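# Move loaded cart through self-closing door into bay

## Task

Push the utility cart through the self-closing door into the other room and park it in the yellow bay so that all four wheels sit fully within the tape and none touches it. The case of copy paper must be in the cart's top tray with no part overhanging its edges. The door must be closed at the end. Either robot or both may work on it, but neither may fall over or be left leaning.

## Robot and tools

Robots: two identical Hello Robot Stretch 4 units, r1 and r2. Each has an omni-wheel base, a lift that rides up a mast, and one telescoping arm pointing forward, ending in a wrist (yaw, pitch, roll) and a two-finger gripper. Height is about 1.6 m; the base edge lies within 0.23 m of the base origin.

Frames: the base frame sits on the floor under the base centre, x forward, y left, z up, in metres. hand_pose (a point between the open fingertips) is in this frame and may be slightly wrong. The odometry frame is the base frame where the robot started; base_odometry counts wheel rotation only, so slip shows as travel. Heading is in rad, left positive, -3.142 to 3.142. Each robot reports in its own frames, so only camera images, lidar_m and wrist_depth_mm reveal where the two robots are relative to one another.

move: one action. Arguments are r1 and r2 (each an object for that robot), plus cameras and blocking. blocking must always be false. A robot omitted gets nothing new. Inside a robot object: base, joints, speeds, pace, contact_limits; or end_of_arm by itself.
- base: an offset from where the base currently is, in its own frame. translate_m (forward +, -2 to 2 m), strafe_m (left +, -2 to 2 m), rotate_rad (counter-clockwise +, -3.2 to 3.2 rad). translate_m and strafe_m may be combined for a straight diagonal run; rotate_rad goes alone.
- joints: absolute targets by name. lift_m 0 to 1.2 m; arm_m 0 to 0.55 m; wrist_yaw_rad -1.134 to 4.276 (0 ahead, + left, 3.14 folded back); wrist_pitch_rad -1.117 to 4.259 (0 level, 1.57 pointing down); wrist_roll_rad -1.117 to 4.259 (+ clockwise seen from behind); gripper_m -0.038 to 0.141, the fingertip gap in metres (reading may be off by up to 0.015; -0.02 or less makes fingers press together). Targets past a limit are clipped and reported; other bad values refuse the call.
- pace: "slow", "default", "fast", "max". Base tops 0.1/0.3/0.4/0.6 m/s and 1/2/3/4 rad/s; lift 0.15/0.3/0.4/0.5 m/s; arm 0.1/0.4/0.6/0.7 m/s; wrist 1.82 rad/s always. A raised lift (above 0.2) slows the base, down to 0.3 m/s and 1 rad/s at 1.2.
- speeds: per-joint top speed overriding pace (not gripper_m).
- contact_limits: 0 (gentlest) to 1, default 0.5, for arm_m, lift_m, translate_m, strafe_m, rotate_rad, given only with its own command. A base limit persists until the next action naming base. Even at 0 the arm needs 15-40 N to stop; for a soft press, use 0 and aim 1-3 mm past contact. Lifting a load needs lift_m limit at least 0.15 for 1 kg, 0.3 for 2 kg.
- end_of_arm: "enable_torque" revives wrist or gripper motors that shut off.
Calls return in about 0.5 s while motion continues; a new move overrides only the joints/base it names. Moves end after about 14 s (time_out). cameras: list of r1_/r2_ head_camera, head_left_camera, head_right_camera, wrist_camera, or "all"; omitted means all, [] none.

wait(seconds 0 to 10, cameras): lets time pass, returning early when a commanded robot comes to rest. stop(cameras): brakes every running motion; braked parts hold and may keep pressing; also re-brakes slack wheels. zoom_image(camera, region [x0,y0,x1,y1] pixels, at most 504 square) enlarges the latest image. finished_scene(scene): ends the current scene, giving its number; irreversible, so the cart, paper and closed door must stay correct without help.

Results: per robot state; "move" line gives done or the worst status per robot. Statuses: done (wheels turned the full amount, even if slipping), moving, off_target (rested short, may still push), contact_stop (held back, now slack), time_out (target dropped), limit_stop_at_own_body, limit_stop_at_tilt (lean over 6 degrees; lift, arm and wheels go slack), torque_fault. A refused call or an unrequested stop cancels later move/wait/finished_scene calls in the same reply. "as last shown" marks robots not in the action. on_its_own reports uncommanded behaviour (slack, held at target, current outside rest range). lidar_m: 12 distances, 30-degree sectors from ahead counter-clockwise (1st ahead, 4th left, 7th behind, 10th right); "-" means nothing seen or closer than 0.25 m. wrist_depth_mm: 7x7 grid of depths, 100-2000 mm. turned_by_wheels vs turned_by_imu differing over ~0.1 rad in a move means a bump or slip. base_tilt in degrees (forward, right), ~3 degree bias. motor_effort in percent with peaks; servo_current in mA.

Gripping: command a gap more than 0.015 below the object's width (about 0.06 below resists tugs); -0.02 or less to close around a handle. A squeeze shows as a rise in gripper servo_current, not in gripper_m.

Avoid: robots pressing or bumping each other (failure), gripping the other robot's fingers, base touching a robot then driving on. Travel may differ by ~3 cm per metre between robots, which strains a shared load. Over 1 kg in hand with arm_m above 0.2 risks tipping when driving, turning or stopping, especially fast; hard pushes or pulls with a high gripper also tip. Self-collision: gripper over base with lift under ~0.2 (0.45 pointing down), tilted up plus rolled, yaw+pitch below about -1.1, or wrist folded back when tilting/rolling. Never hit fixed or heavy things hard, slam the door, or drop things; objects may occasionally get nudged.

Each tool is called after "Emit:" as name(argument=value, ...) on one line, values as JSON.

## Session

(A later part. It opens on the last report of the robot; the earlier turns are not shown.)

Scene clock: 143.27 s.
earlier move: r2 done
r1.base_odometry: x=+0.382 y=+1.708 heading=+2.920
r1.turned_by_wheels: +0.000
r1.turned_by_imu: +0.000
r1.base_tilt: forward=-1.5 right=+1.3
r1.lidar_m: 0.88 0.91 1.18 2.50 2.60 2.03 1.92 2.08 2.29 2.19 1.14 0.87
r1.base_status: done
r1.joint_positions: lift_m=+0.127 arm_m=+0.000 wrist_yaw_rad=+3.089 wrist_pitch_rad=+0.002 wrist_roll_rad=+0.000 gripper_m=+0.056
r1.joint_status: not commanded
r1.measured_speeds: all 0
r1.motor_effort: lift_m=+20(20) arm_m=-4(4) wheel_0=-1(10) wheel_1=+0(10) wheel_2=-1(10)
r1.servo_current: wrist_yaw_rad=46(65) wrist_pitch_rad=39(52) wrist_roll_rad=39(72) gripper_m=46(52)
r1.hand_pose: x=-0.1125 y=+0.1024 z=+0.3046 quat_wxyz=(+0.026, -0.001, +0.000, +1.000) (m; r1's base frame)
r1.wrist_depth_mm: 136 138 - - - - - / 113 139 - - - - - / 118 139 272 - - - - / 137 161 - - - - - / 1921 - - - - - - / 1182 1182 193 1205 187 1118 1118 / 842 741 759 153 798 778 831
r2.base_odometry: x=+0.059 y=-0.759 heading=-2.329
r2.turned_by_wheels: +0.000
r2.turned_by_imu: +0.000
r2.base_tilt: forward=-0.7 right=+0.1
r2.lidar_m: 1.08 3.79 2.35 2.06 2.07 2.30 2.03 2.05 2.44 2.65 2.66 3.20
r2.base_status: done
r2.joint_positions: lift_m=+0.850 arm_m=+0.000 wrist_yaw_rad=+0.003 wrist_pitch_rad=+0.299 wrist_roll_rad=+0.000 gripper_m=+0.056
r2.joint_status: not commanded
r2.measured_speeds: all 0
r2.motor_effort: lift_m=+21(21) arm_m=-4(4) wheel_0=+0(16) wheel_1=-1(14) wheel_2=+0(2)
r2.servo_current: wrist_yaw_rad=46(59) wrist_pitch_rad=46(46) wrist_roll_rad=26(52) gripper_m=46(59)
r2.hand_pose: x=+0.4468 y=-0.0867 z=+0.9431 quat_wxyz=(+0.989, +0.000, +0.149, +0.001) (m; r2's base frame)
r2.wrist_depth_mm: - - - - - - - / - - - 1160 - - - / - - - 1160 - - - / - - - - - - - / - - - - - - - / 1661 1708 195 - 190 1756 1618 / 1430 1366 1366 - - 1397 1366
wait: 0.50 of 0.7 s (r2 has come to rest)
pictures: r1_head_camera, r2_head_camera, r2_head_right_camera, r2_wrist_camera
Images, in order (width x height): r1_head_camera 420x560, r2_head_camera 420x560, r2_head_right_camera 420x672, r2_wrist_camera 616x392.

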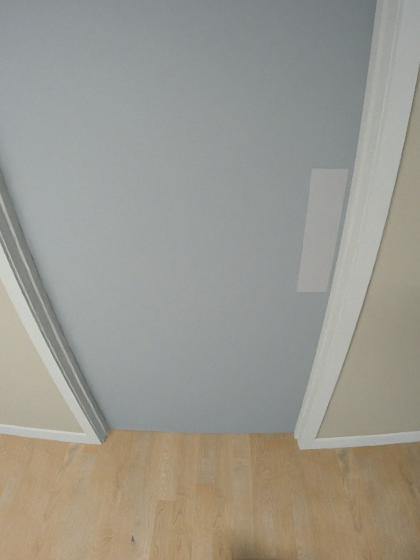

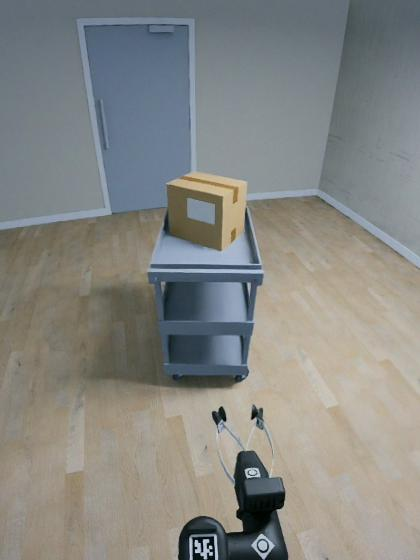

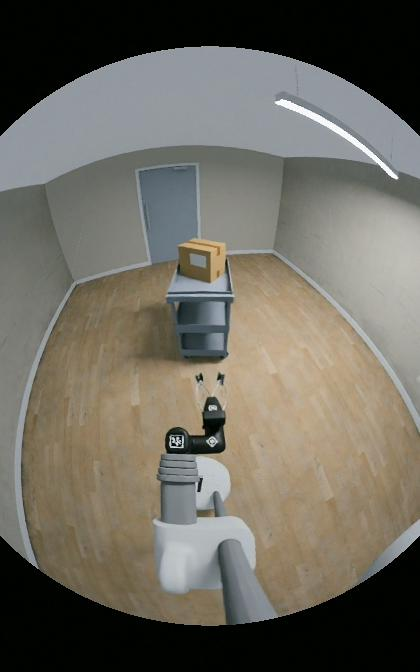

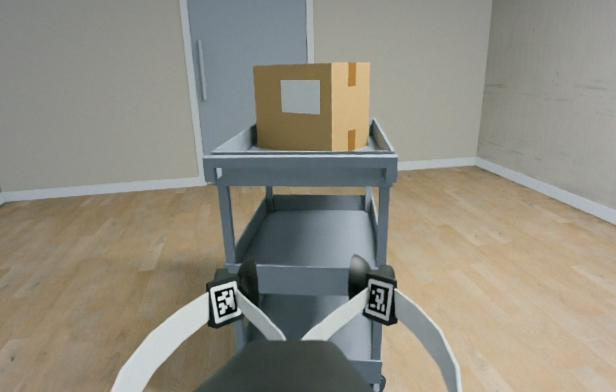

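Emit:
move(blocking=false, r2={"base":{"translate_m":0.42,"strafe_m":0.02},"joints":{"lift_m":0.68,"wrist_pitch_rad":0.0,"wrist_roll_rad":1.57,"gripper_m":0.12},"pace":"fast"}, cameras=[])

Emit:
wait(seconds=2.2, cameras=["r2_head_camera","r2_wrist_camera"])

Emit:
zoom_image(camera="r2_head_camera", region=[100, 150, 340, 480])

Scene clock: 171.70 s.
move: r2 moving
r1: as last shown
r1.base_tilt: forward=-1.6 right=+1.3
r1.lidar_m: 0.88 0.93 1.18 2.51 2.64 2.04 1.97 2.07 2.29 2.19 1.15 0.88
r1.motor_effort: lift_m=+20(20) arm_m=-4(4) wheel_0=-1(2) wheel_1=+0(0) wheel_2=-1(1)
r1.servo_current: wrist_yaw_rad=52(59) wrist_pitch_rad=33(46) wrist_roll_rad=52(72) gripper_m=46(52)
r1.wrist_depth_mm: 136 139 - - - - - / 113 139 - - - - - / 117 140 272 - - - - / 137 161 - - - - - / 1921 - - - - - - / 1205 1182 194 1182 188 1160 1138 / 842 741 759 154 788 778 820
r2.base_odometry: x=+0.031 y=-0.791 heading=-2.329
r2.turned_by_wheels: +0.000
r2.turned_by_imu: +0.001
r2.base_tilt: forward=-0.7 right=+0.1
r2.lidar_m: 1.02 3.67 2.37 2.06 2.08 2.34 2.06 2.09 2.46 2.65 2.67 3.17
r2.base_status: translate_m moving; strafe_m moving
r2.joint_positions: lift_m=+0.787 arm_m=+0.000 wrist_yaw_rad=+0.002 wrist_pitch_rad=+0.008 wrist_roll_rad=+0.642 gripper_m=+0.075
r2.joint_status: lift_m moving; wrist_pitch_rad moving; wrist_roll_rad moving; gripper_m moving
r2.measured_speeds: translate_m=+0.163 strafe_m=+0.006 rotate_rad=-0.001 lift_m=-0.243 arm_m=+0.000 wrist_yaw_rad=+0.000 wrist_pitch_rad=-0.012 wrist_roll_rad=+1.820
r2.motor_effort: lift_m=+12(19) arm_m=-4(4) wheel_0=+6(10) wheel_1=+9(9) wheel_2=-13(15)
r2.servo_current: wrist_yaw_rad=46(65) wrist_pitch_rad=65(189) wrist_roll_rad=72(117) gripper_m=98(98)
r2.hand_pose: x=+0.4595 y=-0.0867 z=+0.9630 quat_wxyz=(+0.949, +0.316, +0.004, +0.000) (m; r2's base frame)
r2.wrist_depth_mm: - - - - - - - / - - - - - - - / - - - - - - - / - - - 1160 - - - / - - - 1160 854 - 1756 / - - 191 891 187 1708 1464 / - - - - - - 1255
pictures: none
No camera images: "cameras" was empty.

Scene clock: 173.73 s.
earlier move: r2 done
r1.base_odometry: x=+0.382 y=+1.708 heading=+2.920
r1.turned_by_wheels: +0.000
r1.turned_by_imu: +0.000
r1.base_tilt: forward=-1.6 right=+1.3
r1.lidar_m: 0.88 0.91 1.21 2.50 2.61 2.02 1.96 2.08 2.28 2.19 1.14 0.87
r1.base_status: not commanded
r1.joint_positions: lift_m=+0.127 arm_m=+0.000 wrist_yaw_rad=+3.089 wrist_pitch_rad=+0.002 wrist_roll_rad=+0.000 gripper_m=+0.056
r1.joint_status: not commanded
r1.measured_speeds: all 0
r1.motor_effort: lift_m=+20(20) arm_m=-4(4) wheel_0=-1(2) wheel_1=+0(1) wheel_2=-1(1)
r1.servo_current: wrist_yaw_rad=59(65) wrist_pitch_rad=46(52) wrist_roll_rad=46(72) gripper_m=46(52)
r1.hand_pose: x=-0.1125 y=+0.1024 z=+0.3046 quat_wxyz=(+0.026, -0.001, +0.000, +1.000) (m; r1's base frame)
r1.wrist_depth_mm: 136 138 - - - - - / 113 139 - - - - - / 118 140 271 - - - - / 137 162 - - - - - / 1983 - - - - - - / 1205 1205 193 1182 187 1138 1138 / 842 750 759 153 798 768 820
r2.base_odometry: x=-0.216 y=-1.077 heading=-2.329
r2.turned_by_wheels: +0.000
r2.turned_by_imu: +0.000
r2.base_tilt: forward=-0.7 right=+0.1
r2.lidar_m: 0.66 3.28 2.43 2.15 2.14 2.59 2.44 2.46 2.92 2.59 2.60 0.66
r2.base_status: done
r2.joint_positions: lift_m=+0.680 arm_m=+0.000 wrist_yaw_rad=+0.002 wrist_pitch_rad=+0.008 wrist_roll_rad=+1.568 gripper_m=+0.120
r2.joint_status: all done
r2.measured_speeds: all 0
r2.motor_effort: lift_m=+15(19) arm_m=-4(4) wheel_0=+1(13) wheel_1=+3(11) wheel_2=-2(15)
r2.servo_current: wrist_yaw_rad=46(65) wrist_pitch_rad=46(189) wrist_roll_rad=52(117) gripper_m=52(117)
r2.hand_pose: x=+0.4595 y=-0.0867 z=+0.8562 quat_wxyz=(+0.708, +0.706, +0.004, -0.002) (m; r2's base frame)
r2.wrist_depth_mm: - - - - - 1661 1182 / - - - 477 - 1537 480 / - - - 480 1078 - 484 / - - 741 488 1098 - 492 / - - 820 492 1060 - 500 / - - 198 439 198 - 500 / - - - - - 525 512
wait: 2.03 of 2.2 s (r2 has come to rest)
pictures: r2_head_camera, r2_wrist_camera
Images, in order (width x height): r2_head_camera 420x560, r2_wrist_camera 616x392.

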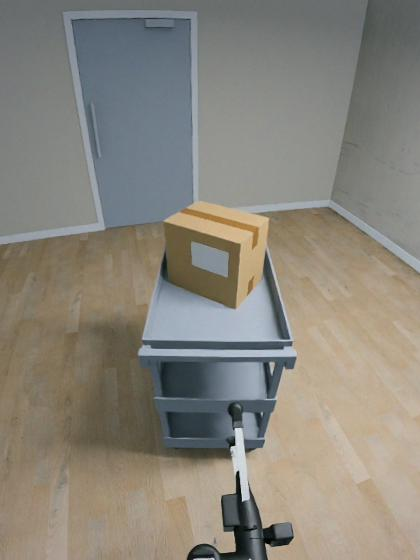

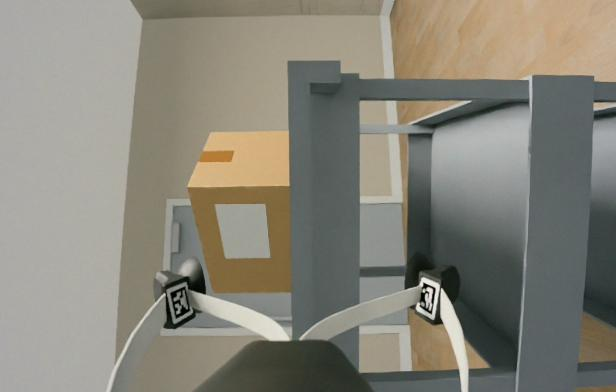

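Scaled by 1.527 from the camera's 420x560 image, which has a finer 1200x1600 frame.

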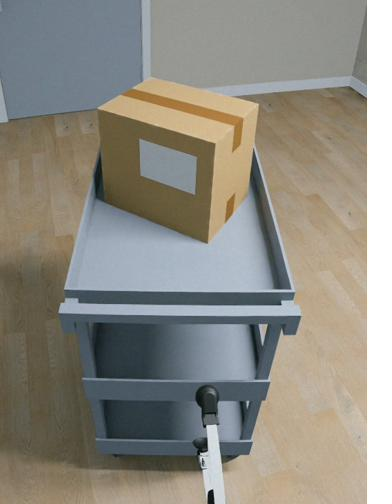

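Emit:
zoom_image(camera="r2_wrist_camera", region=[240, 40, 440, 390])

Scaled by 1.440.

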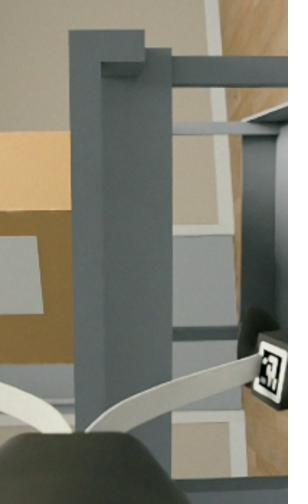

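Emit:
move(blocking=false, r2={"base":{"translate_m":0.2,"strafe_m":0.02},"joints":{"lift_m":0.694,"gripper_m":0.11},"contact_limits":{"translate_m":0.15}}, cameras=[])

Emit:
wait(seconds=2, cameras=["r2_head_camera","r2_wrist_camera"])

Emit:
zoom_image(camera="r2_head_camera", region=[100, 250, 340, 560])

Scene clock: 204.43 s.
move: r2 moving
r1: as last shown
r1.lidar_m: 0.89 0.92 1.18 2.51 2.62 2.05 1.95 2.10 2.28 2.20 1.18 0.89
r1.motor_effort: lift_m=+20(20) arm_m=-4(4) wheel_0=-1(2) wheel_1=+0(0) wheel_2=-1(1)
r1.servo_current: wrist_yaw_rad=65(65) wrist_pitch_rad=46(52) wrist_roll_rad=52(65) gripper_m=39(46)
r1.wrist_depth_mm: 136 139 - - - - - / 113 139 - - - - - / 117 140 271 - - - - / 137 162 - - - - - / 1983 - - - - - - / 1182 1205 193 1182 188 1138 1138 / 831 750 759 154 798 768 809
r2.base_odometry: x=-0.235 y=-1.102 heading=-2.329
r2.turned_by_wheels: +0.000
r2.turned_by_imu: +0.001
r2.base_tilt: forward=-0.7 right=+0.1
r2.lidar_m: 0.63 3.29 2.44 2.17 2.15 2.56 2.47 2.49 2.94 2.59 2.59 0.66
r2.base_status: translate_m moving; strafe_m moving
r2.joint_positions: lift_m=+0.694 arm_m=+0.000 wrist_yaw_rad=+0.002 wrist_pitch_rad=+0.008 wrist_roll_rad=+1.568 gripper_m=+0.111
r2.joint_status: lift_m moving; gripper_m moving
r2.measured_speeds: translate_m=+0.122 strafe_m=+0.012 rotate_rad=+0.001 lift_m=+0.000 arm_m=+0.000 wrist_yaw_rad=+0.000 wrist_pitch_rad=+0.000 wrist_roll_rad=+0.000
r2.motor_effort: lift_m=+22(25) arm_m=-4(4) wheel_0=+7(9) wheel_1=+8(9) wheel_2=-13(13)
r2.servo_current: wrist_yaw_rad=39(52) wrist_pitch_rad=52(52) wrist_roll_rad=46(65) gripper_m=46(85)
r2.contact_limits: translate_m 0.15
r2.hand_pose: x=+0.4595 y=-0.0867 z=+0.8697 quat_wxyz=(+0.708, +0.706, +0.004, -0.002) (m; r2's base frame)
r2.wrist_depth_mm: - - - - - 1661 1138 / - - - 449 - 1537 452 / - - - 462 1042 - 459 / - - 715 466 - - 466 / - - 778 473 469 - 469 / - - 199 477 190 - 480 / - - - - - 1921 484
pictures: none
No camera images: "cameras" was empty.

Scene clock: 206.00 s.
earlier move: r2 done
r1.base_odometry: x=+0.382 y=+1.708 heading=+2.920
r1.turned_by_wheels: +0.000
r1.turned_by_imu: +0.000
r1.base_tilt: forward=-1.6 right=+1.3
r1.lidar_m: 0.87 0.92 1.21 2.50 2.62 2.03 1.95 2.09 2.28 2.19 1.14 0.87
r1.base_status: not commanded
r1.joint_positions: lift_m=+0.127 arm_m=+0.000 wrist_yaw_rad=+3.089 wrist_pitch_rad=+0.002 wrist_roll_rad=+0.000 gripper_m=+0.056
r1.joint_status: not commanded
r1.measured_speeds: all 0
r1.motor_effort: lift_m=+20(20) arm_m=-4(4) wheel_0=-1(2) wheel_1=+0(0) wheel_2=-1(1)
r1.servo_current: wrist_yaw_rad=39(65) wrist_pitch_rad=33(52) wrist_roll_rad=46(65) gripper_m=39(46)
r1.hand_pose: x=-0.1125 y=+0.1024 z=+0.3046 quat_wxyz=(+0.026, -0.001, +0.000, +1.000) (m; r1's base frame)
r1.wrist_depth_mm: 136 138 - - - - - / 113 139 - - - - - / 117 140 271 - - - - / 137 161 - - - - - / 1863 - - - - - - / 1205 1160 194 1205 187 1160 1138 / 842 759 759 154 788 768 809
r2.base_odometry: x=-0.338 y=-1.236 heading=-2.328
r2.turned_by_wheels: +0.000
r2.turned_by_imu: +0.001
r2.base_tilt: forward=-0.7 right=+0.0
r2.lidar_m: 0.44 0.50 2.47 2.18 2.15 2.63 2.63 2.66 2.92 2.57 2.58 0.47
r2.base_status: done
r2.joint_positions: lift_m=+0.694 arm_m=+0.000 wrist_yaw_rad=+0.002 wrist_pitch_rad=+0.008 wrist_roll_rad=+1.568 gripper_m=+0.110
r2.joint_status: all done
r2.measured_speeds: all 0
r2.motor_effort: lift_m=+21(25) arm_m=-4(4) wheel_0=+4(9) wheel_1=+2(10) wheel_2=-3(14)
r2.servo_current: wrist_yaw_rad=33(52) wrist_pitch_rad=52(59) wrist_roll_rad=52(65) gripper_m=52(85)
r2.contact_limits: translate_m 0.15
r2.hand_pose: x=+0.4595 y=-0.0867 z=+0.8697 quat_wxyz=(+0.708, +0.706, +0.004, -0.002) (m; r2's base frame)
r2.wrist_depth_mm: - - - 281 279 1576 418 / - - - 286 285 1661 - / - - 580 287 289 878 - / - - 535 508 291 891 - / - - 580 296 294 - - / - - 198 237 193 - - / - - - - - 1708 -
wait: 1.57 of 2 s (r2 has come to rest)
pictures: r2_head_camera, r2_wrist_camera
Images, in order (width x height): r2_head_camera 420x560, r2_wrist_camera 616x392.

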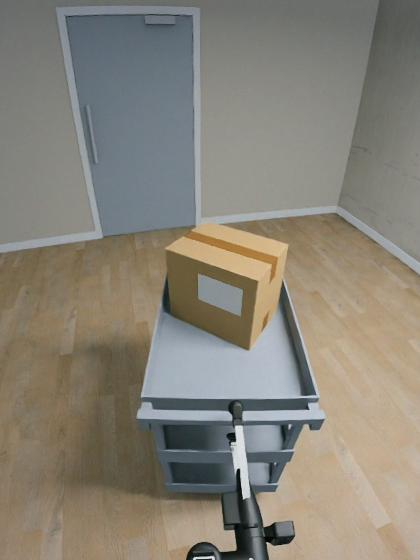

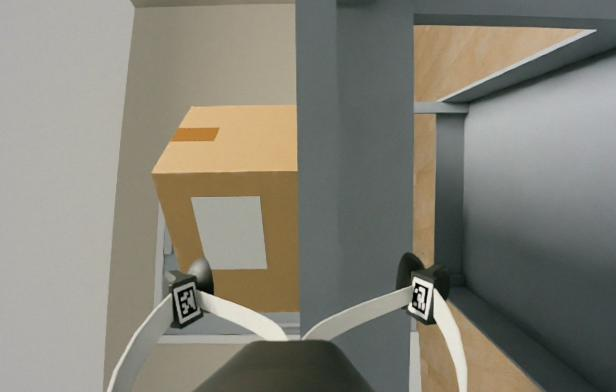

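Scaled by 1.626 from the camera's 420x560 image, which has a finer 1200x1600 frame.

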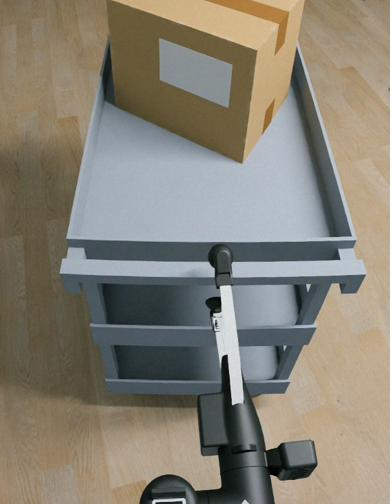

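Emit:
move(blocking=false, r2={"joints":{"gripper_m":-0.02,"lift_m":0.688}}, cameras=[])

Emit:
wait(seconds=2, cameras=["r2_wrist_camera"])

Scene clock: 211.53 s.
move: r2 moving
r1: as last shown
r1.base_tilt: forward=-1.6 right=+1.2
r1.lidar_m: 0.88 0.93 1.19 2.51 2.62 2.02 1.97 2.06 2.30 2.20 1.17 0.87
r1.motor_effort: lift_m=+20(20) arm_m=-4(4) wheel_0=-1(2) wheel_1=+0(1) wheel_2=-1(1)
r1.servo_current: wrist_yaw_rad=46(65) wrist_pitch_rad=39(52) wrist_roll_rad=52(59) gripper_m=39(46)
r1.wrist_depth_mm: 136 139 - - - - - / 113 139 - - - - - / 117 139 271 - - - - / 137 161 - - - - - / 1983 - - - - - - / 1182 1182 194 1229 187 1182 1138 / 854 741 750 153 798 778 831
r2.base_odometry: x=-0.338 y=-1.236 heading=-2.328
r2.turned_by_wheels: +0.000
r2.turned_by_imu: +0.001
r2.base_tilt: forward=-0.6 right=+0.1
r2.lidar_m: 0.46 0.49 2.47 2.17 2.19 2.61 2.64 2.65 2.91 2.56 2.58 0.47
r2.base_status: not commanded
r2.joint_positions: lift_m=+0.688 arm_m=+0.000 wrist_yaw_rad=+0.002 wrist_pitch_rad=+0.008 wrist_roll_rad=+1.568 gripper_m=+0.094
r2.joint_status: lift_m moving; gripper_m moving
r2.measured_speeds: all 0
r2.motor_effort: lift_m=+16(19) arm_m=-4(4) wheel_0=+5(5) wheel_1=+3(3) wheel_2=-3(3)
r2.servo_current: wrist_yaw_rad=52(59) wrist_pitch_rad=39(52) wrist_roll_rad=46(59) gripper_m=104(111)
r2.contact_limits: translate_m 0.15
r2.hand_pose: x=+0.4595 y=-0.0867 z=+0.8643 quat_wxyz=(+0.708, +0.706, +0.004, -0.002) (m; r2's base frame)
r2.wrist_depth_mm: - - - 222 282 1537 407 / - - - 281 285 1576 - / - - 580 229 289 - - / - - 535 291 291 - - / - - 580 236 294 - - / - - 195 236 193 - - / - - - - - 1921 -
pictures: none
No camera images: "cameras" was empty.

Scene clock: 213.07 s.
earlier move: r2 done
r1.base_odometry: x=+0.382 y=+1.708 heading=+2.920
r1.turned_by_wheels: +0.000
r1.turned_by_imu: +0.000
r1.base_tilt: forward=-1.6 right=+1.3
r1.lidar_m: 0.89 0.94 1.19 2.50 2.63 2.05 1.96 2.07 2.28 2.20 1.16 0.87
r1.base_status: not commanded
r1.joint_positions: lift_m=+0.127 arm_m=+0.000 wrist_yaw_rad=+3.089 wrist_pitch_rad=+0.002 wrist_roll_rad=+0.000 gripper_m=+0.056
r1.joint_status: not commanded
r1.measured_speeds: all 0
r1.motor_effort: lift_m=+20(20) arm_m=-4(4) wheel_0=-1(2) wheel_1=+0(1) wheel_2=-1(1)
r1.servo_current: wrist_yaw_rad=52(65) wrist_pitch_rad=39(52) wrist_roll_rad=52(65) gripper_m=39(46)
r1.hand_pose: x=-0.1125 y=+0.1024 z=+0.3046 quat_wxyz=(+0.026, -0.001, +0.000, +1.000) (m; r1's base frame)
r1.wrist_depth_mm: 136 139 - - - - - / 113 139 - - - - - / 117 139 271 - - - - / 137 161 - - - - - / 1983 - - - - - - / 1160 1182 194 1229 187 1138 1118 / 842 759 750 153 778 778 809
r2.base_odometry: x=-0.338 y=-1.236 heading=-2.328
r2.turned_by_wheels: +0.000
r2.turned_by_imu: +0.000
r2.base_tilt: forward=-0.6 right=+0.1
r2.lidar_m: 0.46 0.50 2.47 2.18 2.17 2.62 2.65 2.67 2.91 2.58 2.55 0.46
r2.base_status: not commanded
r2.joint_positions: lift_m=+0.688 arm_m=+0.000 wrist_yaw_rad=+0.002 wrist_pitch_rad=+0.008 wrist_roll_rad=+1.568 gripper_m=-0.018
r2.joint_status: all done
r2.measured_speeds: all 0
r2.motor_effort: lift_m=+15(19) arm_m=-4(4) wheel_0=+4(5) wheel_1=+2(3) wheel_2=-3(3)
r2.servo_current: wrist_yaw_rad=52(59) wrist_pitch_rad=52(52) wrist_roll_rad=52(59) gripper_m=130(234)
r2.contact_limits: translate_m 0.15
r2.hand_pose: x=+0.4595 y=-0.0867 z=+0.8643 quat_wxyz=(+0.708, +0.706, +0.004, -0.002) (m; r2's base frame)
r2.wrist_depth_mm: - - - 278 279 1499 477 / - - - 282 282 1537 - / - - 580 285 286 - - / - - 525 294 290 - - / - - 591 233 293 - - / - - 188 211 178 - - / - - - - - 1618 -
wait: 1.53 of 2 s (r2 has come to rest)
pictures: r2_wrist_camera
Images, in order (width x height): r2_wrist_camera 616x392.

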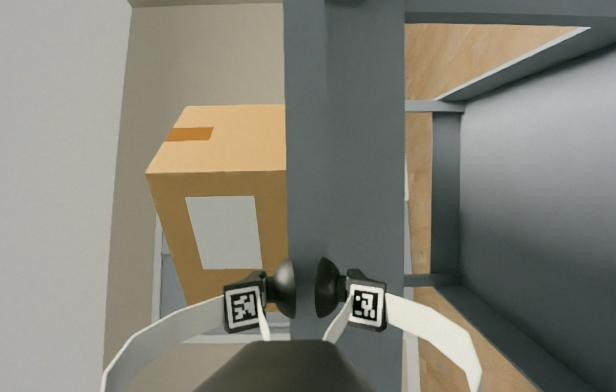

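Emit:
move(blocking=false, r2={"base":{"translate_m":-0.7},"pace":"default","contact_limits":{"translate_m":0.7}}, cameras=[])

Emit:
wait(seconds=1, cameras=["r2_wrist_camera"])

Emit:
wait(seconds=2.5, cameras=["r2_wrist_camera","r2_head_camera"])

Scene clock: 232.43 s.
move: r2 moving
r1: as last shown
r1.turned_by_imu: -0.001
r1.lidar_m: 0.89 0.93 1.18 2.51 2.62 2.04 1.93 2.09 2.26 2.19 1.13 0.88
r1.servo_current: wrist_yaw_rad=65(72) wrist_pitch_rad=46(46) wrist_roll_rad=59(65) gripper_m=46(46)
r1.wrist_depth_mm: 136 138 - - - - - / 113 139 - - - - - / 117 140 272 - - - - / 137 161 - - - - - / 1921 - - - - - - / 1182 1205 193 1205 187 1160 1138 / 842 750 750 153 798 778 831
r2.base_odometry: x=-0.317 y=-1.214 heading=-2.329
r2.turned_by_wheels: +0.000
r2.turned_by_imu: +0.003
r2.base_tilt: forward=-0.6 right=+0.1
r2.lidar_m: 0.50 0.53 2.45 2.16 2.17 2.60 2.61 2.62 2.93 2.57 2.58 0.52
r2.base_status: translate_m moving
r2.joint_positions: lift_m=+0.688 arm_m=+0.000 wrist_yaw_rad=+0.002 wrist_pitch_rad=+0.003 wrist_roll_rad=+1.568 gripper_m=-0.019
r2.joint_status: not commanded
r2.measured_speeds: translate_m=-0.119 strafe_m=+0.000 rotate_rad=-0.004 lift_m=+0.000 arm_m=+0.000 wrist_yaw_rad=+0.000 wrist_pitch_rad=+0.000 wrist_roll_rad=+0.000
r2.motor_effort: lift_m=+17(17) arm_m=-4(4) wheel_0=-8(9) wheel_1=-7(8) wheel_2=+11(12)
r2.servo_current: wrist_yaw_rad=46(59) wrist_pitch_rad=39(52) wrist_roll_rad=46(52) gripper_m=91(137)
r2.contact_limits: translate_m 0.7
r2.hand_pose: x=+0.4595 y=-0.0867 z=+0.8653 quat_wxyz=(+0.708, +0.706, +0.002, +0.000) (m; r2's base frame)
r2.wrist_depth_mm: - - - 300 306 1366 309 / - - - 307 309 1661 - / - - 609 310 312 - - / - - 559 317 315 904 - / - - 627 259 322 - - / - - 185 200 181 - - / - - - - - 1756 -
pictures: none
No camera images: "cameras" was empty.

Scene clock: 233.43 s.
earlier move: r2 moving
r1.base_odometry: x=+0.382 y=+1.708 heading=+2.920
r1.turned_by_wheels: +0.000
r1.turned_by_imu: +0.000
r1.base_tilt: forward=-1.6 right=+1.3
r1.lidar_m: 0.89 0.92 1.20 2.50 2.61 2.02 1.96 2.10 2.28 2.17 1.14 0.90
r1.base_status: not commanded
r1.joint_positions: lift_m=+0.127 arm_m=+0.000 wrist_yaw_rad=+3.089 wrist_pitch_rad=+0.002 wrist_roll_rad=+0.000 gripper_m=+0.056
r1.joint_status: not commanded
r1.measured_speeds: all 0
r1.motor_effort: lift_m=+20(20) arm_m=-4(4) wheel_0=-1(2) wheel_1=+0(1) wheel_2=-1(1)
r1.servo_current: wrist_yaw_rad=52(72) wrist_pitch_rad=39(46) wrist_roll_rad=65(72) gripper_m=39(46)
r1.hand_pose: x=-0.1125 y=+0.1024 z=+0.3046 quat_wxyz=(+0.026, -0.001, +0.000, +1.000) (m; r1's base frame)
r1.wrist_depth_mm: 136 138 - - - - - / 113 139 - - - - - / 117 140 271 - - - - / 137 162 - - - - - / 1983 - - - - - - / 1182 1205 193 1205 187 1160 1118 / 854 741 750 153 798 778 820
r2.base_odometry: x=-0.152 y=-1.040 heading=-2.329
r2.turned_by_wheels: +0.000
r2.turned_by_imu: +0.000
r2.base_tilt: forward=-0.7 right=+0.0
r2.lidar_m: 0.72 3.36 2.42 2.12 2.09 2.55 2.37 2.39 2.84 2.63 2.66 0.74
r2.base_status: translate_m moving
r2.joint_positions: lift_m=+0.688 arm_m=+0.000 wrist_yaw_rad=+0.002 wrist_pitch_rad=+0.003 wrist_roll_rad=+1.568 gripper_m=-0.019
r2.joint_status: not commanded
r2.measured_speeds: translate_m=-0.301 strafe_m=+0.000 rotate_rad=-0.002 lift_m=+0.000 arm_m=+0.000 wrist_yaw_rad=+0.000 wrist_pitch_rad=+0.000 wrist_roll_rad=+0.000
r2.motor_effort: lift_m=+17(17) arm_m=-4(4) wheel_0=-5(11) wheel_1=-7(10) wheel_2=+9(14)
r2.servo_current: wrist_yaw_rad=46(59) wrist_pitch_rad=33(52) wrist_roll_rad=39(59) gripper_m=91(137)
r2.contact_limits: translate_m 0.7
r2.hand_pose: x=+0.4595 y=-0.0867 z=+0.8653 quat_wxyz=(+0.708, +0.706, +0.002, +0.000) (m; r2's base frame)
r2.wrist_depth_mm: - - - - - 1661 1160 / - - - 530 - 1537 535 / - - - 539 1138 - 539 / - - 809 549 1138 - 549 / - - 946 554 1160 - 554 / - - 185 201 180 564 564 / - - - - - 569 1160
wait: 1.00 s; no rest
pictures: r2_wrist_camera
Images, in order (width x height): r2_wrist_camera 616x392.

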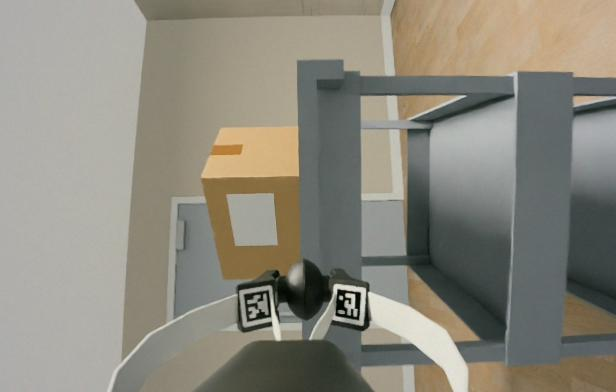

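Scene clock: 235.77 s.
earlier move: r2 done
r1.base_odometry: x=+0.382 y=+1.708 heading=+2.920
r1.turned_by_wheels: +0.000
r1.turned_by_imu: +0.000
r1.base_tilt: forward=-1.5 right=+1.2
r1.lidar_m: 0.86 0.94 1.18 2.51 2.63 2.04 1.95 2.07 2.30 2.21 1.16 0.87
r1.base_status: not commanded
r1.joint_positions: lift_m=+0.127 arm_m=+0.000 wrist_yaw_rad=+3.089 wrist_pitch_rad=+0.002 wrist_roll_rad=+0.000 gripper_m=+0.056
r1.joint_status: not commanded
r1.measured_speeds: all 0
r1.motor_effort: lift_m=+20(20) arm_m=-4(4) wheel_0=-1(2) wheel_1=+0(1) wheel_2=-1(1)
r1.servo_current: wrist_yaw_rad=26(72) wrist_pitch_rad=39(52) wrist_roll_rad=59(72) gripper_m=39(46)
r1.hand_pose: x=-0.1125 y=+0.1024 z=+0.3046 quat_wxyz=(+0.026, -0.001, +0.000, +1.000) (m; r1's base frame)
r1.wrist_depth_mm: 136 139 - - - - - / 113 139 - - - - - / 117 139 272 - - - - / 137 161 - - - - - / 1921 - - - - - - / 1182 1205 193 1205 188 1138 1118 / 842 741 750 153 788 768 820
r2.base_odometry: x=+0.143 y=-0.728 heading=-2.329
r2.turned_by_wheels: +0.000
r2.turned_by_imu: +0.000
r2.base_tilt: forward=-0.7 right=+0.1
r2.lidar_m: 1.16 3.79 2.33 2.01 2.01 2.23 1.94 1.98 2.36 2.70 2.72 3.27
r2.base_status: done
r2.joint_positions: lift_m=+0.688 arm_m=+0.000 wrist_yaw_rad=+0.002 wrist_pitch_rad=+0.003 wrist_roll_rad=+1.568 gripper_m=-0.019
r2.joint_status: not commanded
r2.measured_speeds: all 0
r2.motor_effort: lift_m=+17(17) arm_m=-4(4) wheel_0=-3(11) wheel_1=-3(10) wheel_2=+3(14)
r2.servo_current: wrist_yaw_rad=39(65) wrist_pitch_rad=39(52) wrist_roll_rad=59(59) gripper_m=91(137)
r2.contact_limits: translate_m 0.7
r2.hand_pose: x=+0.4595 y=-0.0867 z=+0.8653 quat_wxyz=(+0.708, +0.706, +0.002, +0.000) (m; r2's base frame)
r2.wrist_depth_mm: - - - - - 1661 1182 / - - - - - 1708 1205 / - - - 1366 - 1537 1098 / - - - 1255 1576 - 1078 / - - - 991 - 1808 1078 / - - 185 200 180 1618 1229 / - - - - - 1537 1182
wait: 2.33 of 2.5 s (r2 has come to rest)
pictures: r2_head_camera, r2_wrist_camera
Images, in order (width x height): r2_head_camera 420x560, r2_wrist_camera 616x392.

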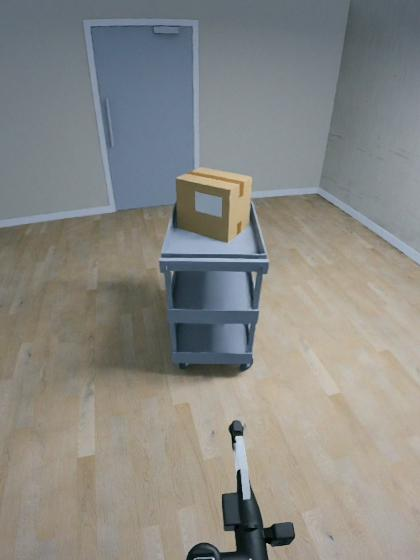

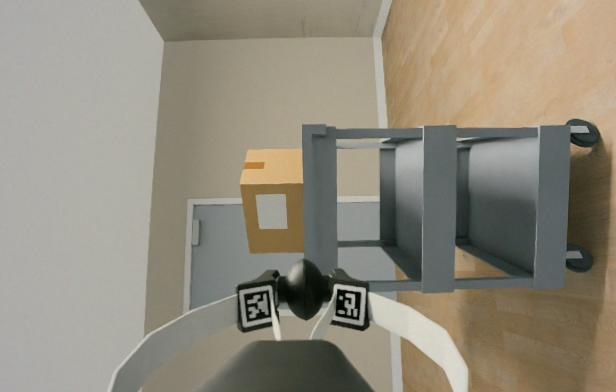

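Emit:
move(blocking=false, r2={"base":{"translate_m":0.76},"joints":{"gripper_m":0.10},"contact_limits":{"translate_m":0.2}}, cameras=[])

Emit:
wait(seconds=5, cameras=["r2_wrist_camera","r2_head_camera"])

Emit:
zoom_image(camera="r2_head_camera", region=[100, 250, 340, 560])

Scene clock: 245.73 s.
move: r2 moving
r1: as last shown
r1.turned_by_imu: -0.001
r1.base_tilt: forward=-1.6 right=+1.3
r1.lidar_m: 0.88 0.92 1.17 2.51 2.59 2.05 1.95 2.07 2.26 2.19 1.14 0.88
r1.motor_effort: lift_m=+20(20) arm_m=-4(4) wheel_0=-1(2) wheel_1=+0(0) wheel_2=-1(1)
r1.servo_current: wrist_yaw_rad=52(52) wrist_pitch_rad=39(46) wrist_roll_rad=52(52) gripper_m=46(46)
r1.wrist_depth_mm: 136 138 - - - - - / 113 139 - - - - - / 118 139 271 - - - - / 137 161 - - - - - / 1921 - - - - - - / 1182 1205 194 1205 188 1160 1118 / 842 741 759 153 778 768 820
r2.base_odometry: x=+0.121 y=-0.750 heading=-2.329
r2.turned_by_wheels: +0.000
r2.turned_by_imu: +0.002
r2.base_tilt: forward=-0.7 right=+0.1
r2.lidar_m: 1.12 3.83 2.33 2.00 1.98 2.27 1.98 2.00 2.38 2.71 2.74 1.16
r2.base_status: translate_m moving
r2.joint_positions: lift_m=+0.688 arm_m=+0.000 wrist_yaw_rad=+0.002 wrist_pitch_rad=+0.003 wrist_roll_rad=+1.568 gripper_m=+0.005
r2.joint_status: gripper_m moving
r2.measured_speeds: translate_m=+0.121 strafe_m=-0.001 rotate_rad=-0.005 lift_m=+0.000 arm_m=+0.000 wrist_yaw_rad=+0.000 wrist_pitch_rad=+0.000 wrist_roll_rad=+0.000
r2.motor_effort: lift_m=+17(17) arm_m=-4(4) wheel_0=+7(8) wheel_1=+7(8) wheel_2=-13(13)
r2.servo_current: wrist_yaw_rad=33(59) wrist_pitch_rad=46(46) wrist_roll_rad=52(52) gripper_m=78(104)
r2.contact_limits: translate_m 0.2
r2.hand_pose: x=+0.4595 y=-0.0867 z=+0.8653 quat_wxyz=(+0.708, +0.706, +0.002, +0.000) (m; r2's base frame)
r2.wrist_depth_mm: - - - - - 1661 1160 / - - - - - 1708 1182 / - - - 1366 - 1430 1078 / - - - 1160 - 946 1098 / - - - 1255 - 1464 - / - - - 193 175 1618 1138 / - - - - - 1618 1182
pictures: none
No camera images: "cameras" was empty.

Scene clock: 249.27 s.
earlier move: r2 done
r1.base_odometry: x=+0.382 y=+1.708 heading=+2.920
r1.turned_by_wheels: +0.000
r1.turned_by_imu: +0.000
r1.base_tilt: forward=-1.6 right=+1.3
r1.lidar_m: 0.88 0.94 1.20 2.51 2.62 2.05 1.95 2.08 2.29 2.18 1.16 0.86
r1.base_status: not commanded
r1.joint_positions: lift_m=+0.127 arm_m=+0.000 wrist_yaw_rad=+3.089 wrist_pitch_rad=+0.002 wrist_roll_rad=+0.000 gripper_m=+0.056
r1.joint_status: not commanded
r1.measured_speeds: all 0
r1.motor_effort: lift_m=+20(20) arm_m=-4(4) wheel_0=-1(2) wheel_1=+0(1) wheel_2=-1(1)
r1.servo_current: wrist_yaw_rad=59(72) wrist_pitch_rad=39(52) wrist_roll_rad=39(65) gripper_m=39(52)
r1.hand_pose: x=-0.1125 y=+0.1024 z=+0.3046 quat_wxyz=(+0.026, -0.001, +0.000, +1.000) (m; r1's base frame)
r1.wrist_depth_mm: 136 139 - - - - - / 113 139 - - - - - / 117 139 272 - - - - / 137 162 - - - - - / 1983 - - - - - - / 1205 1182 194 1182 187 1138 1160 / 842 750 759 153 778 778 820
r2.base_odometry: x=-0.380 y=-1.280 heading=-2.328
r2.turned_by_wheels: +0.000
r2.turned_by_imu: +0.001
r2.base_tilt: forward=-0.6 right=+0.1
r2.lidar_m: 0.38 0.45 2.49 2.19 2.20 2.62 2.69 2.71 2.92 2.56 2.56 0.42
r2.base_status: done
r2.joint_positions: lift_m=+0.688 arm_m=+0.000 wrist_yaw_rad=+0.001 wrist_pitch_rad=+0.003 wrist_roll_rad=+1.569 gripper_m=+0.100
r2.joint_status: all done
r2.measured_speeds: all 0
r2.motor_effort: lift_m=+17(17) arm_m=-3(4) wheel_0=+2(11) wheel_1=+3(9) wheel_2=-2(14)
r2.servo_current: wrist_yaw_rad=39(65) wrist_pitch_rad=46(52) wrist_roll_rad=46(59) gripper_m=52(117)
r2.contact_limits: translate_m 0.2
r2.hand_pose: x=+0.4593 y=-0.0872 z=+0.8653 quat_wxyz=(+0.708, +0.706, +0.001, -0.001) (m; r2's base frame)
r2.wrist_depth_mm: - - - 179 237 1661 1182 / - - - 180 239 1499 - / - - 525 182 241 - - / - - 488 183 243 - - / - - 525 185 246 842 - / - - 195 186 193 - - / - - - - 250 1756 521
wait: 3.53 of 5 s (r2 has come to rest)
pictures: r2_head_camera, r2_wrist_camera
Images, in order (width x height): r2_head_camera 420x560, r2_wrist_camera 616x392.

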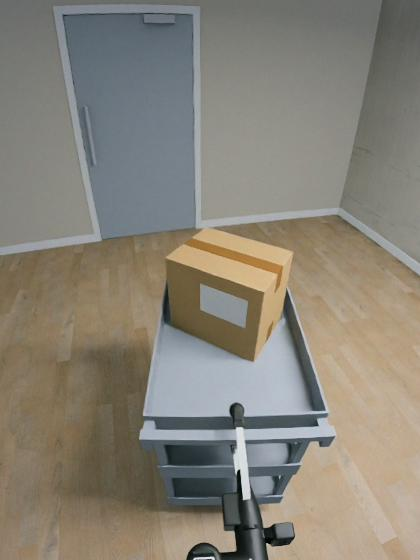

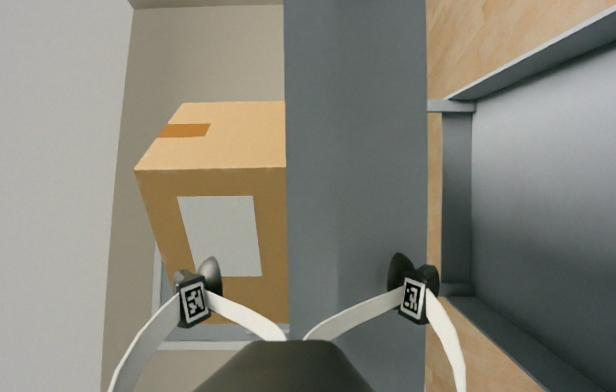

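Scaled by 1.626 from the camera's 420x560 image, which has a finer 1200x1600 frame.

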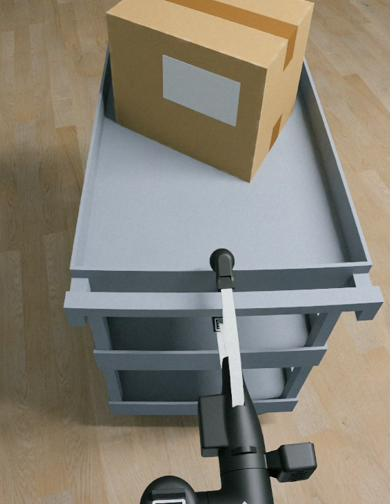

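Emit:
move(blocking=false, r2={"base":{"translate_m":-0.012},"joints":{"gripper_m":-0.015}}, cameras=[])

Emit:
wait(seconds=2.5, cameras=["r2_wrist_camera","r2_head_camera"])

Emit:
zoom_image(camera="r2_wrist_camera", region=[200, 200, 440, 392])

Emit:
zoom_image(camera="r2_head_camera", region=[160, 360, 320, 500])

Scene clock: 256.60 s.
move: r2 moving
r1: as last shown
r1.lidar_m: 0.88 0.93 1.18 2.50 2.61 2.02 1.97 2.07 2.31 2.18 1.16 0.87
r1.motor_effort: lift_m=+20(20) arm_m=-4(4) wheel_0=-1(1) wheel_1=+0(1) wheel_2=-1(1)
r1.servo_current: wrist_yaw_rad=46(72) wrist_pitch_rad=39(46) wrist_roll_rad=33(65) gripper_m=46(52)
r1.wrist_depth_mm: 137 138 - - - - - / 113 139 - - - - - / 117 140 272 - - - - / 137 162 - - - - - / 1983 - - - - - - / 1182 1229 194 1182 187 1160 1118 / 842 750 750 153 778 778 820
r2.base_odometry: x=-0.371 y=-1.271 heading=-2.329
r2.turned_by_wheels: +0.000
r2.turned_by_imu: +0.001
r2.base_tilt: forward=-0.7 right=+0.1
r2.lidar_m: 0.42 0.45 2.49 2.19 2.20 2.61 2.69 2.68 2.90 2.56 2.58 0.45
r2.base_status: translate_m moving
r2.joint_positions: lift_m=+0.688 arm_m=+0.000 wrist_yaw_rad=+0.001 wrist_pitch_rad=+0.003 wrist_roll_rad=+1.569 gripper_m=+0.083
r2.joint_status: gripper_m moving
r2.measured_speeds: all 0
r2.motor_effort: lift_m=+17(17) arm_m=-4(4) wheel_0=-3(7) wheel_1=-5(6) wheel_2=+3(11)
r2.servo_current: wrist_yaw_rad=52(59) wrist_pitch_rad=39(46) wrist_roll_rad=52(52) gripper_m=124(124)
r2.hand_pose: x=+0.4593 y=-0.0872 z=+0.8653 quat_wxyz=(+0.708, +0.706, +0.001, -0.001) (m; r2's base frame)
r2.wrist_depth_mm: - - - 190 247 1661 1205 / - - - 192 251 1499 - / - - 539 194 253 842 - / - - 492 196 256 854 - / - - 539 198 257 866 - / - - 196 198 191 - - / - - - - 262 1708 525
pictures: none
No camera images: "cameras" was empty.

Scene clock: 258.00 s.
earlier move: r2 done
r1.base_odometry: x=+0.382 y=+1.708 heading=+2.920
r1.turned_by_wheels: +0.000
r1.turned_by_imu: +0.000
r1.base_tilt: forward=-1.6 right=+1.3
r1.lidar_m: 0.88 0.91 1.18 2.49 2.62 2.02 1.96 2.07 2.30 2.18 1.18 0.87
r1.base_status: not commanded
r1.joint_positions: lift_m=+0.127 arm_m=+0.000 wrist_yaw_rad=+3.089 wrist_pitch_rad=+0.002 wrist_roll_rad=+0.000 gripper_m=+0.056
r1.joint_status: not commanded
r1.measured_speeds: all 0
r1.motor_effort: lift_m=+20(20) arm_m=-4(4) wheel_0=-1(2) wheel_1=+0(1) wheel_2=-1(1)
r1.servo_current: wrist_yaw_rad=46(72) wrist_pitch_rad=39(52) wrist_roll_rad=52(72) gripper_m=46(52)
r1.hand_pose: x=-0.1125 y=+0.1024 z=+0.3046 quat_wxyz=(+0.026, -0.001, +0.000, +1.000) (m; r1's base frame)
r1.wrist_depth_mm: 136 139 - - - - - / 113 139 - - - - - / 118 140 271 - - - - / 137 161 - - - - - / 1921 - - - - - - / 1205 1205 193 1182 187 1160 1138 / 854 750 759 153 788 768 809
r2.base_odometry: x=-0.371 y=-1.271 heading=-2.329
r2.turned_by_wheels: +0.000
r2.turned_by_imu: +0.000
r2.base_tilt: forward=-0.7 right=+0.1
r2.lidar_m: 0.42 0.42 2.50 2.20 2.19 2.63 2.68 2.70 2.90 2.56 2.55 0.43
r2.base_status: done
r2.joint_positions: lift_m=+0.688 arm_m=+0.000 wrist_yaw_rad=+0.001 wrist_pitch_rad=+0.003 wrist_roll_rad=+1.569 gripper_m=-0.013
r2.joint_status: all done
r2.measured_speeds: all 0
r2.motor_effort: lift_m=+17(17) arm_m=-3(4) wheel_0=-3(7) wheel_1=-5(6) wheel_2=+3(11)
r2.servo_current: wrist_yaw_rad=52(59) wrist_pitch_rad=46(52) wrist_roll_rad=46(65) gripper_m=130(234)
r2.hand_pose: x=+0.4594 y=-0.0871 z=+0.8653 quat_wxyz=(+0.708, +0.706, +0.002, -0.001) (m; r2's base frame)
r2.wrist_depth_mm: - - - 181 238 1708 1138 / - - - 182 241 759 - / - - 517 185 243 820 - / - - 492 187 248 854 - / - - 549 190 249 866 - / - - 186 191 178 - - / - - - - - 1576 -
wait: 1.40 of 2.5 s (r2 has come to rest)
pictures: r2_head_camera, r2_wrist_camera
Images, in order (width x height): r2_head_camera 420x560, r2_wrist_camera 616x392.

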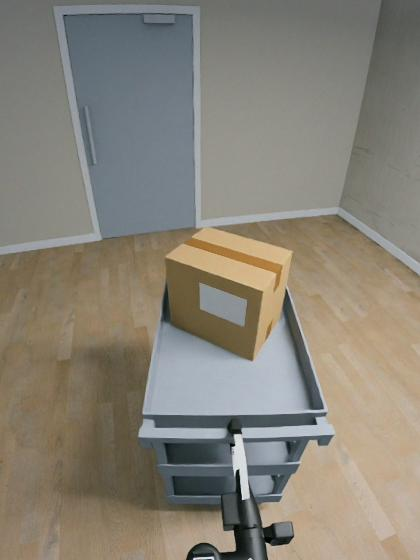

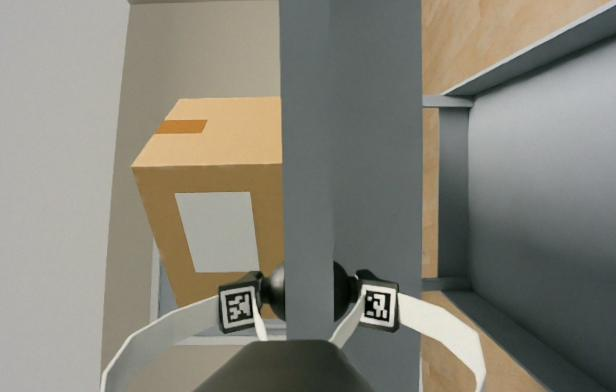

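Scaled by 2.100.

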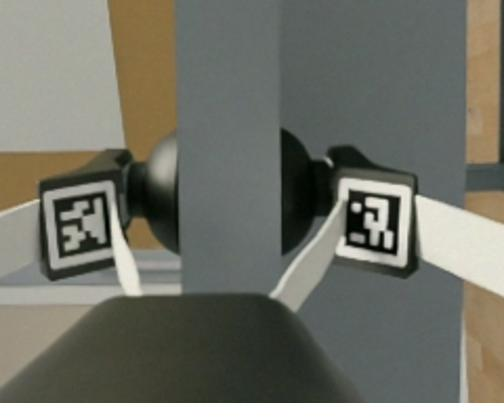

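Scaled by 3.150 from the camera's 420x560 image, which has a finer 1200x1600 frame.

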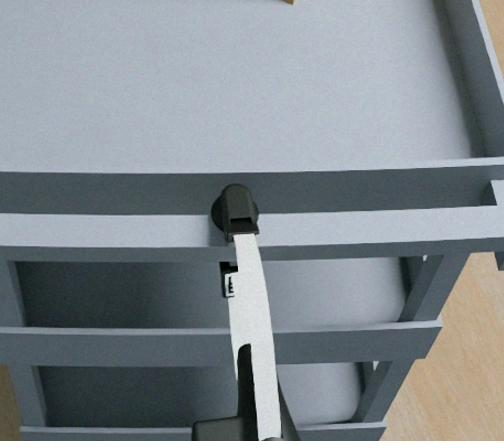

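Emit:
move(blocking=false, r2={"base":{"translate_m":-0.3},"pace":"slow","contact_limits":{"translate_m":0.7}}, cameras=[])

Emit:
wait(seconds=2, cameras=["r2_wrist_camera"])

Scene clock: 263.47 s.
move: r2 moving
r1: as last shown
r1.lidar_m: 0.88 0.94 1.22 2.52 2.61 2.03 1.96 2.06 2.29 2.19 1.15 0.87
r1.motor_effort: lift_m=+20(20) arm_m=-4(4) wheel_0=-1(2) wheel_1=+0(0) wheel_2=-1(1)
r1.servo_current: wrist_yaw_rad=46(65) wrist_pitch_rad=39(52) wrist_roll_rad=52(78) gripper_m=39(39)
r1.wrist_depth_mm: 136 138 - - - - - / 113 139 - - - - - / 118 140 271 - - - - / 137 162 - - - - - / 1983 - - - - - - / 1182 1182 193 1182 188 1160 1118 / 831 741 750 153 788 768 820
r2.base_odometry: x=-0.363 y=-1.262 heading=-2.329
r2.turned_by_wheels: +0.000
r2.turned_by_imu: +0.001
r2.base_tilt: forward=-0.7 right=+0.0
r2.lidar_m: 0.41 0.45 2.49 2.18 2.21 2.61 2.67 2.67 2.94 2.56 2.57 0.38
r2.base_status: translate_m moving
r2.joint_positions: lift_m=+0.688 arm_m=+0.000 wrist_yaw_rad=+0.002 wrist_pitch_rad=+0.003 wrist_roll_rad=+1.569 gripper_m=-0.013
r2.joint_status: not commanded
r2.measured_speeds: translate_m=-0.049 strafe_m=+0.000 rotate_rad=-0.001 lift_m=+0.000 arm_m=+0.000 wrist_yaw_rad=+0.000 wrist_pitch_rad=+0.000 wrist_roll_rad=+0.000
r2.motor_effort: lift_m=+17(17) arm_m=-3(4) wheel_0=-6(8) wheel_1=-7(8) wheel_2=+12(14)
r2.servo_current: wrist_yaw_rad=46(59) wrist_pitch_rad=46(46) wrist_roll_rad=46(52) gripper_m=124(130)
r2.contact_limits: translate_m 0.7
r2.hand_pose: x=+0.4594 y=-0.0869 z=+0.8653 quat_wxyz=(+0.708, +0.706, +0.002, -0.001) (m; r2's base frame)
r2.wrist_depth_mm: - - - 181 239 1661 1160 / - - - 182 241 768 - / - - 517 185 244 842 - / - - 488 186 247 854 - / - - 549 190 251 854 - / - - 186 192 179 - - / - - - - - 1618 -
pictures: none
No camera images: "cameras" was empty.

Scene clock: 265.47 s.
earlier move: r2 moving
r1.base_odometry: x=+0.382 y=+1.708 heading=+2.920
r1.turned_by_wheels: +0.000
r1.turned_by_imu: +0.000
r1.base_tilt: forward=-1.6 right=+1.3
r1.lidar_m: 0.87 0.93 1.19 2.51 2.65 2.05 1.96 2.08 2.28 2.21 1.15 0.87
r1.base_status: not commanded
r1.joint_positions: lift_m=+0.127 arm_m=+0.000 wrist_yaw_rad=+3.089 wrist_pitch_rad=+0.002 wrist_roll_rad=+0.000 gripper_m=+0.056
r1.joint_status: not commanded
r1.measured_speeds: all 0
r1.motor_effort: lift_m=+20(20) arm_m=-4(4) wheel_0=-1(2) wheel_1=+0(1) wheel_2=-1(1)
r1.servo_current: wrist_yaw_rad=52(72) wrist_pitch_rad=39(52) wrist_roll_rad=39(78) gripper_m=46(46)
r1.hand_pose: x=-0.1125 y=+0.1024 z=+0.3046 quat_wxyz=(+0.026, -0.001, +0.000, +1.000) (m; r1's base frame)
r1.wrist_depth_mm: 136 139 - - - - - / 113 139 - - - - - / 117 140 271 - - - - / 137 161 - - - - - / 1921 - - - - - - / 1182 1182 194 1205 187 1160 1138 / 842 741 759 153 788 768 809
r2.base_odometry: x=-0.234 y=-1.126 heading=-2.328
r2.turned_by_wheels: +0.000
r2.turned_by_imu: +0.001
r2.base_tilt: forward=-0.7 right=+0.1
r2.lidar_m: 0.41 0.43 2.46 2.11 2.12 2.58 2.49 2.48 2.95 2.60 2.61 0.42
r2.base_status: translate_m moving
r2.joint_positions: lift_m=+0.688 arm_m=+0.000 wrist_yaw_rad=+0.003 wrist_pitch_rad=+0.003 wrist_roll_rad=+1.569 gripper_m=-0.013
r2.joint_status: not commanded
r2.measured_speeds: translate_m=-0.101 strafe_m=+0.000 rotate_rad=+0.002 lift_m=+0.000 arm_m=+0.000 wrist_yaw_rad=+0.000 wrist_pitch_rad=+0.000 wrist_roll_rad=+0.000
r2.motor_effort: lift_m=+17(17) arm_m=-3(4) wheel_0=-2(8) wheel_1=-4(8) wheel_2=+10(15)
r2.servo_current: wrist_yaw_rad=39(65) wrist_pitch_rad=39(52) wrist_roll_rad=46(65) gripper_m=124(130)
r2.contact_limits: translate_m 0.7
r2.hand_pose: x=+0.4595 y=-0.0866 z=+0.8653 quat_wxyz=(+0.708, +0.706, +0.002, +0.000) (m; r2's base frame)
r2.wrist_depth_mm: - - - 183 241 1661 1138 / - - - 185 244 1464 - / - - 539 186 245 854 - / - - 484 187 247 854 - / - - 535 189 249 866 - / - - 186 190 179 - - / - - - - - 1618 -
wait: 2.00 s; no rest
pictures: r2_wrist_camera
Images, in order (width x height): r2_wrist_camera 616x392.

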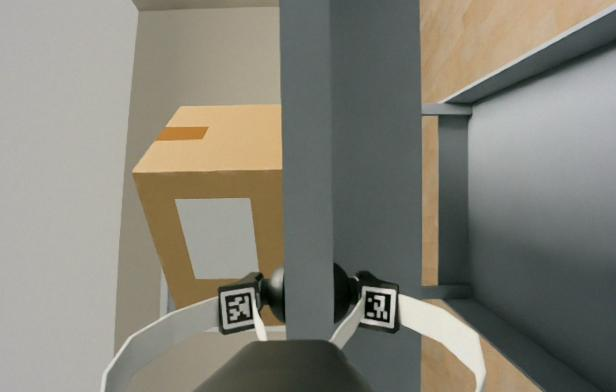

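Emit:
move(blocking=false, r2={"base":{"translate_m":-0.53,"strafe_m":-0.13},"pace":"default","contact_limits":{"translate_m":0.7}}, cameras=[])

Emit:
wait(seconds=3.5, cameras=["r2_wrist_camera","r2_head_camera","r2_head_right_camera"])

Scene clock: 283.30 s.
earlier move: r2 done
move: r2 moving
r1: as last shown
r1.turned_by_imu: -0.001
r1.base_tilt: forward=-1.6 right=+1.2
r1.lidar_m: 0.87 0.93 1.18 2.52 2.62 2.05 1.97 2.08 2.29 2.20 1.14 0.86
r1.motor_effort: lift_m=+20(20) arm_m=-4(4) wheel_0=-1(1) wheel_1=+0(1) wheel_2=-1(1)
r1.servo_current: wrist_yaw_rad=52(65) wrist_pitch_rad=39(46) wrist_roll_rad=52(52) gripper_m=46(52)
r1.wrist_depth_mm: 137 138 - - - - - / 113 139 - - - - - / 118 140 271 - - - - / 137 162 - - - - - / 1983 - - - - - - / 1160 1205 194 1182 187 1182 1138 / 842 741 759 153 788 778 809
r2.base_odometry: x=-0.149 y=-1.026 heading=-2.328
r2.turned_by_wheels: +0.000
r2.turned_by_imu: +0.003
r2.base_tilt: forward=-0.7 right=+0.0
r2.lidar_m: 0.42 0.44 2.41 2.12 2.11 2.53 2.36 2.38 2.83 2.61 2.63 0.44
r2.base_status: translate_m moving; strafe_m moving
r2.joint_positions: lift_m=+0.688 arm_m=+0.000 wrist_yaw_rad=+0.004 wrist_pitch_rad=+0.003 wrist_roll_rad=+1.569 gripper_m=-0.013
r2.joint_status: not commanded
r2.measured_speeds: translate_m=-0.121 strafe_m=-0.029 rotate_rad=-0.004 lift_m=+0.000 arm_m=+0.000 wrist_yaw_rad=+0.000 wrist_pitch_rad=+0.000 wrist_roll_rad=+0.000
r2.motor_effort: lift_m=+17(17) arm_m=-3(4) wheel_0=-5(8) wheel_1=-10(10) wheel_2=+16(18)
r2.servo_current: wrist_yaw_rad=39(52) wrist_pitch_rad=46(46) wrist_roll_rad=39(59) gripper_m=117(117)
r2.contact_limits: translate_m 0.7
r2.hand_pose: x=+0.4597 y=-0.0861 z=+0.8653 quat_wxyz=(+0.708, +0.706, +0.003, +0.000) (m; r2's base frame)
r2.wrist_depth_mm: - - - 187 246 1661 1160 / - - - 188 247 1661 - / - - 559 189 249 854 - / - - 480 189 249 854 - / - - 535 204 250 854 - / - - 186 199 179 - - / - - - - 252 1618 -
pictures: none
No camera images: "cameras" was empty.

Scene clock: 286.07 s.
earlier move: r2 done
r1.base_odometry: x=+0.382 y=+1.708 heading=+2.920
r1.turned_by_wheels: +0.000
r1.turned_by_imu: +0.000
r1.base_tilt: forward=-1.6 right=+1.3
r1.lidar_m: 0.87 0.93 1.21 2.51 2.61 2.02 1.96 2.10 2.30 2.19 1.15 0.88
r1.base_status: not commanded
r1.joint_positions: lift_m=+0.127 arm_m=+0.000 wrist_yaw_rad=+3.089 wrist_pitch_rad=+0.002 wrist_roll_rad=+0.000 gripper_m=+0.056
r1.joint_status: not commanded
r1.measured_speeds: all 0
r1.motor_effort: lift_m=+20(20) arm_m=-4(4) wheel_0=-1(2) wheel_1=+0(1) wheel_2=-1(1)
r1.servo_current: wrist_yaw_rad=52(72) wrist_pitch_rad=46(46) wrist_roll_rad=46(72) gripper_m=39(52)
r1.hand_pose: x=-0.1125 y=+0.1024 z=+0.3046 quat_wxyz=(+0.026, -0.001, +0.000, +1.000) (m; r1's base frame)
r1.wrist_depth_mm: 136 139 - - - - - / 113 139 - - - - - / 117 140 272 - - - - / 137 161 - - - - - / 1921 - - - - - - / 1205 1182 194 1205 187 1138 1098 / 842 741 750 153 798 778 820
r2.base_odometry: x=+0.104 y=-0.579 heading=-2.329
r2.turned_by_wheels: +0.000
r2.turned_by_imu: +0.001
r2.base_tilt: forward=-0.7 right=+0.1
r2.lidar_m: 0.35 0.36 2.42 2.11 2.11 2.12 1.84 1.86 2.24 2.61 2.59 0.47
r2.base_status: done
r2.joint_positions: lift_m=+0.688 arm_m=+0.000 wrist_yaw_rad=+0.005 wrist_pitch_rad=+0.003 wrist_roll_rad=+1.569 gripper_m=-0.014
r2.joint_status: not commanded
r2.measured_speeds: all 0
r2.motor_effort: lift_m=+17(17) arm_m=-3(4) wheel_0=-3(8) wheel_1=-3(10) wheel_2=+4(18)
r2.servo_current: wrist_yaw_rad=59(65) wrist_pitch_rad=46(52) wrist_roll_rad=39(59) gripper_m=111(124)
r2.contact_limits: translate_m 0.7
r2.hand_pose: x=+0.4597 y=-0.0861 z=+0.8653 quat_wxyz=(+0.708, +0.706, +0.003, +0.000) (m; r2's base frame)
r2.wrist_depth_mm: - - - 287 306 320 317 / - - - 286 291 1708 1205 / - - - 270 277 1863 - / - - 661 260 266 831 - / - - 488 209 254 842 - / - - 185 187 179 778 - / - - 530 - 236 - -
wait: 2.77 of 3.5 s (r2 has come to rest)
pictures: r2_head_camera, r2_head_right_camera, r2_wrist_camera
Images, in order (width x height): r2_head_camera 420x560, r2_head_right_camera 420x672, r2_wrist_camera 616x392.

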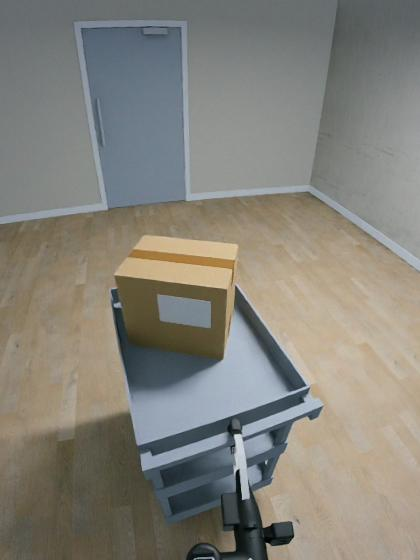

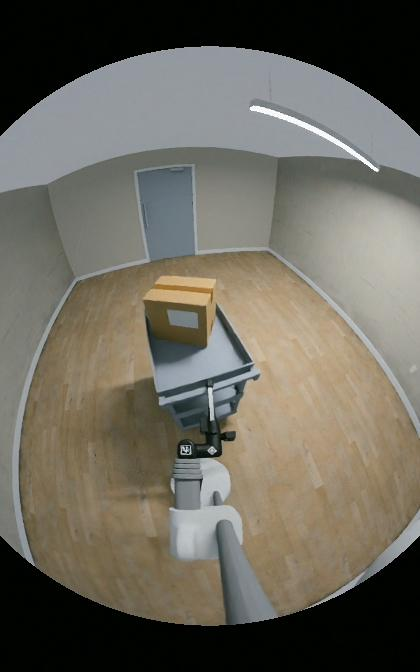

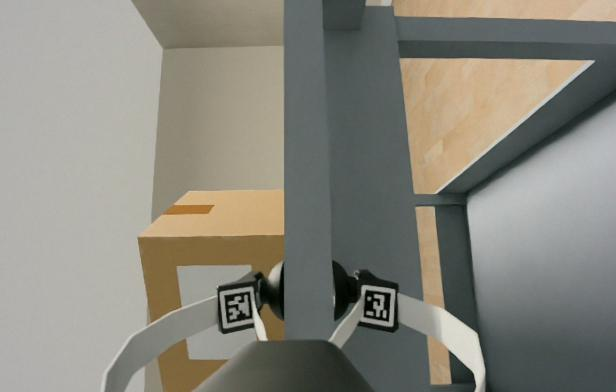

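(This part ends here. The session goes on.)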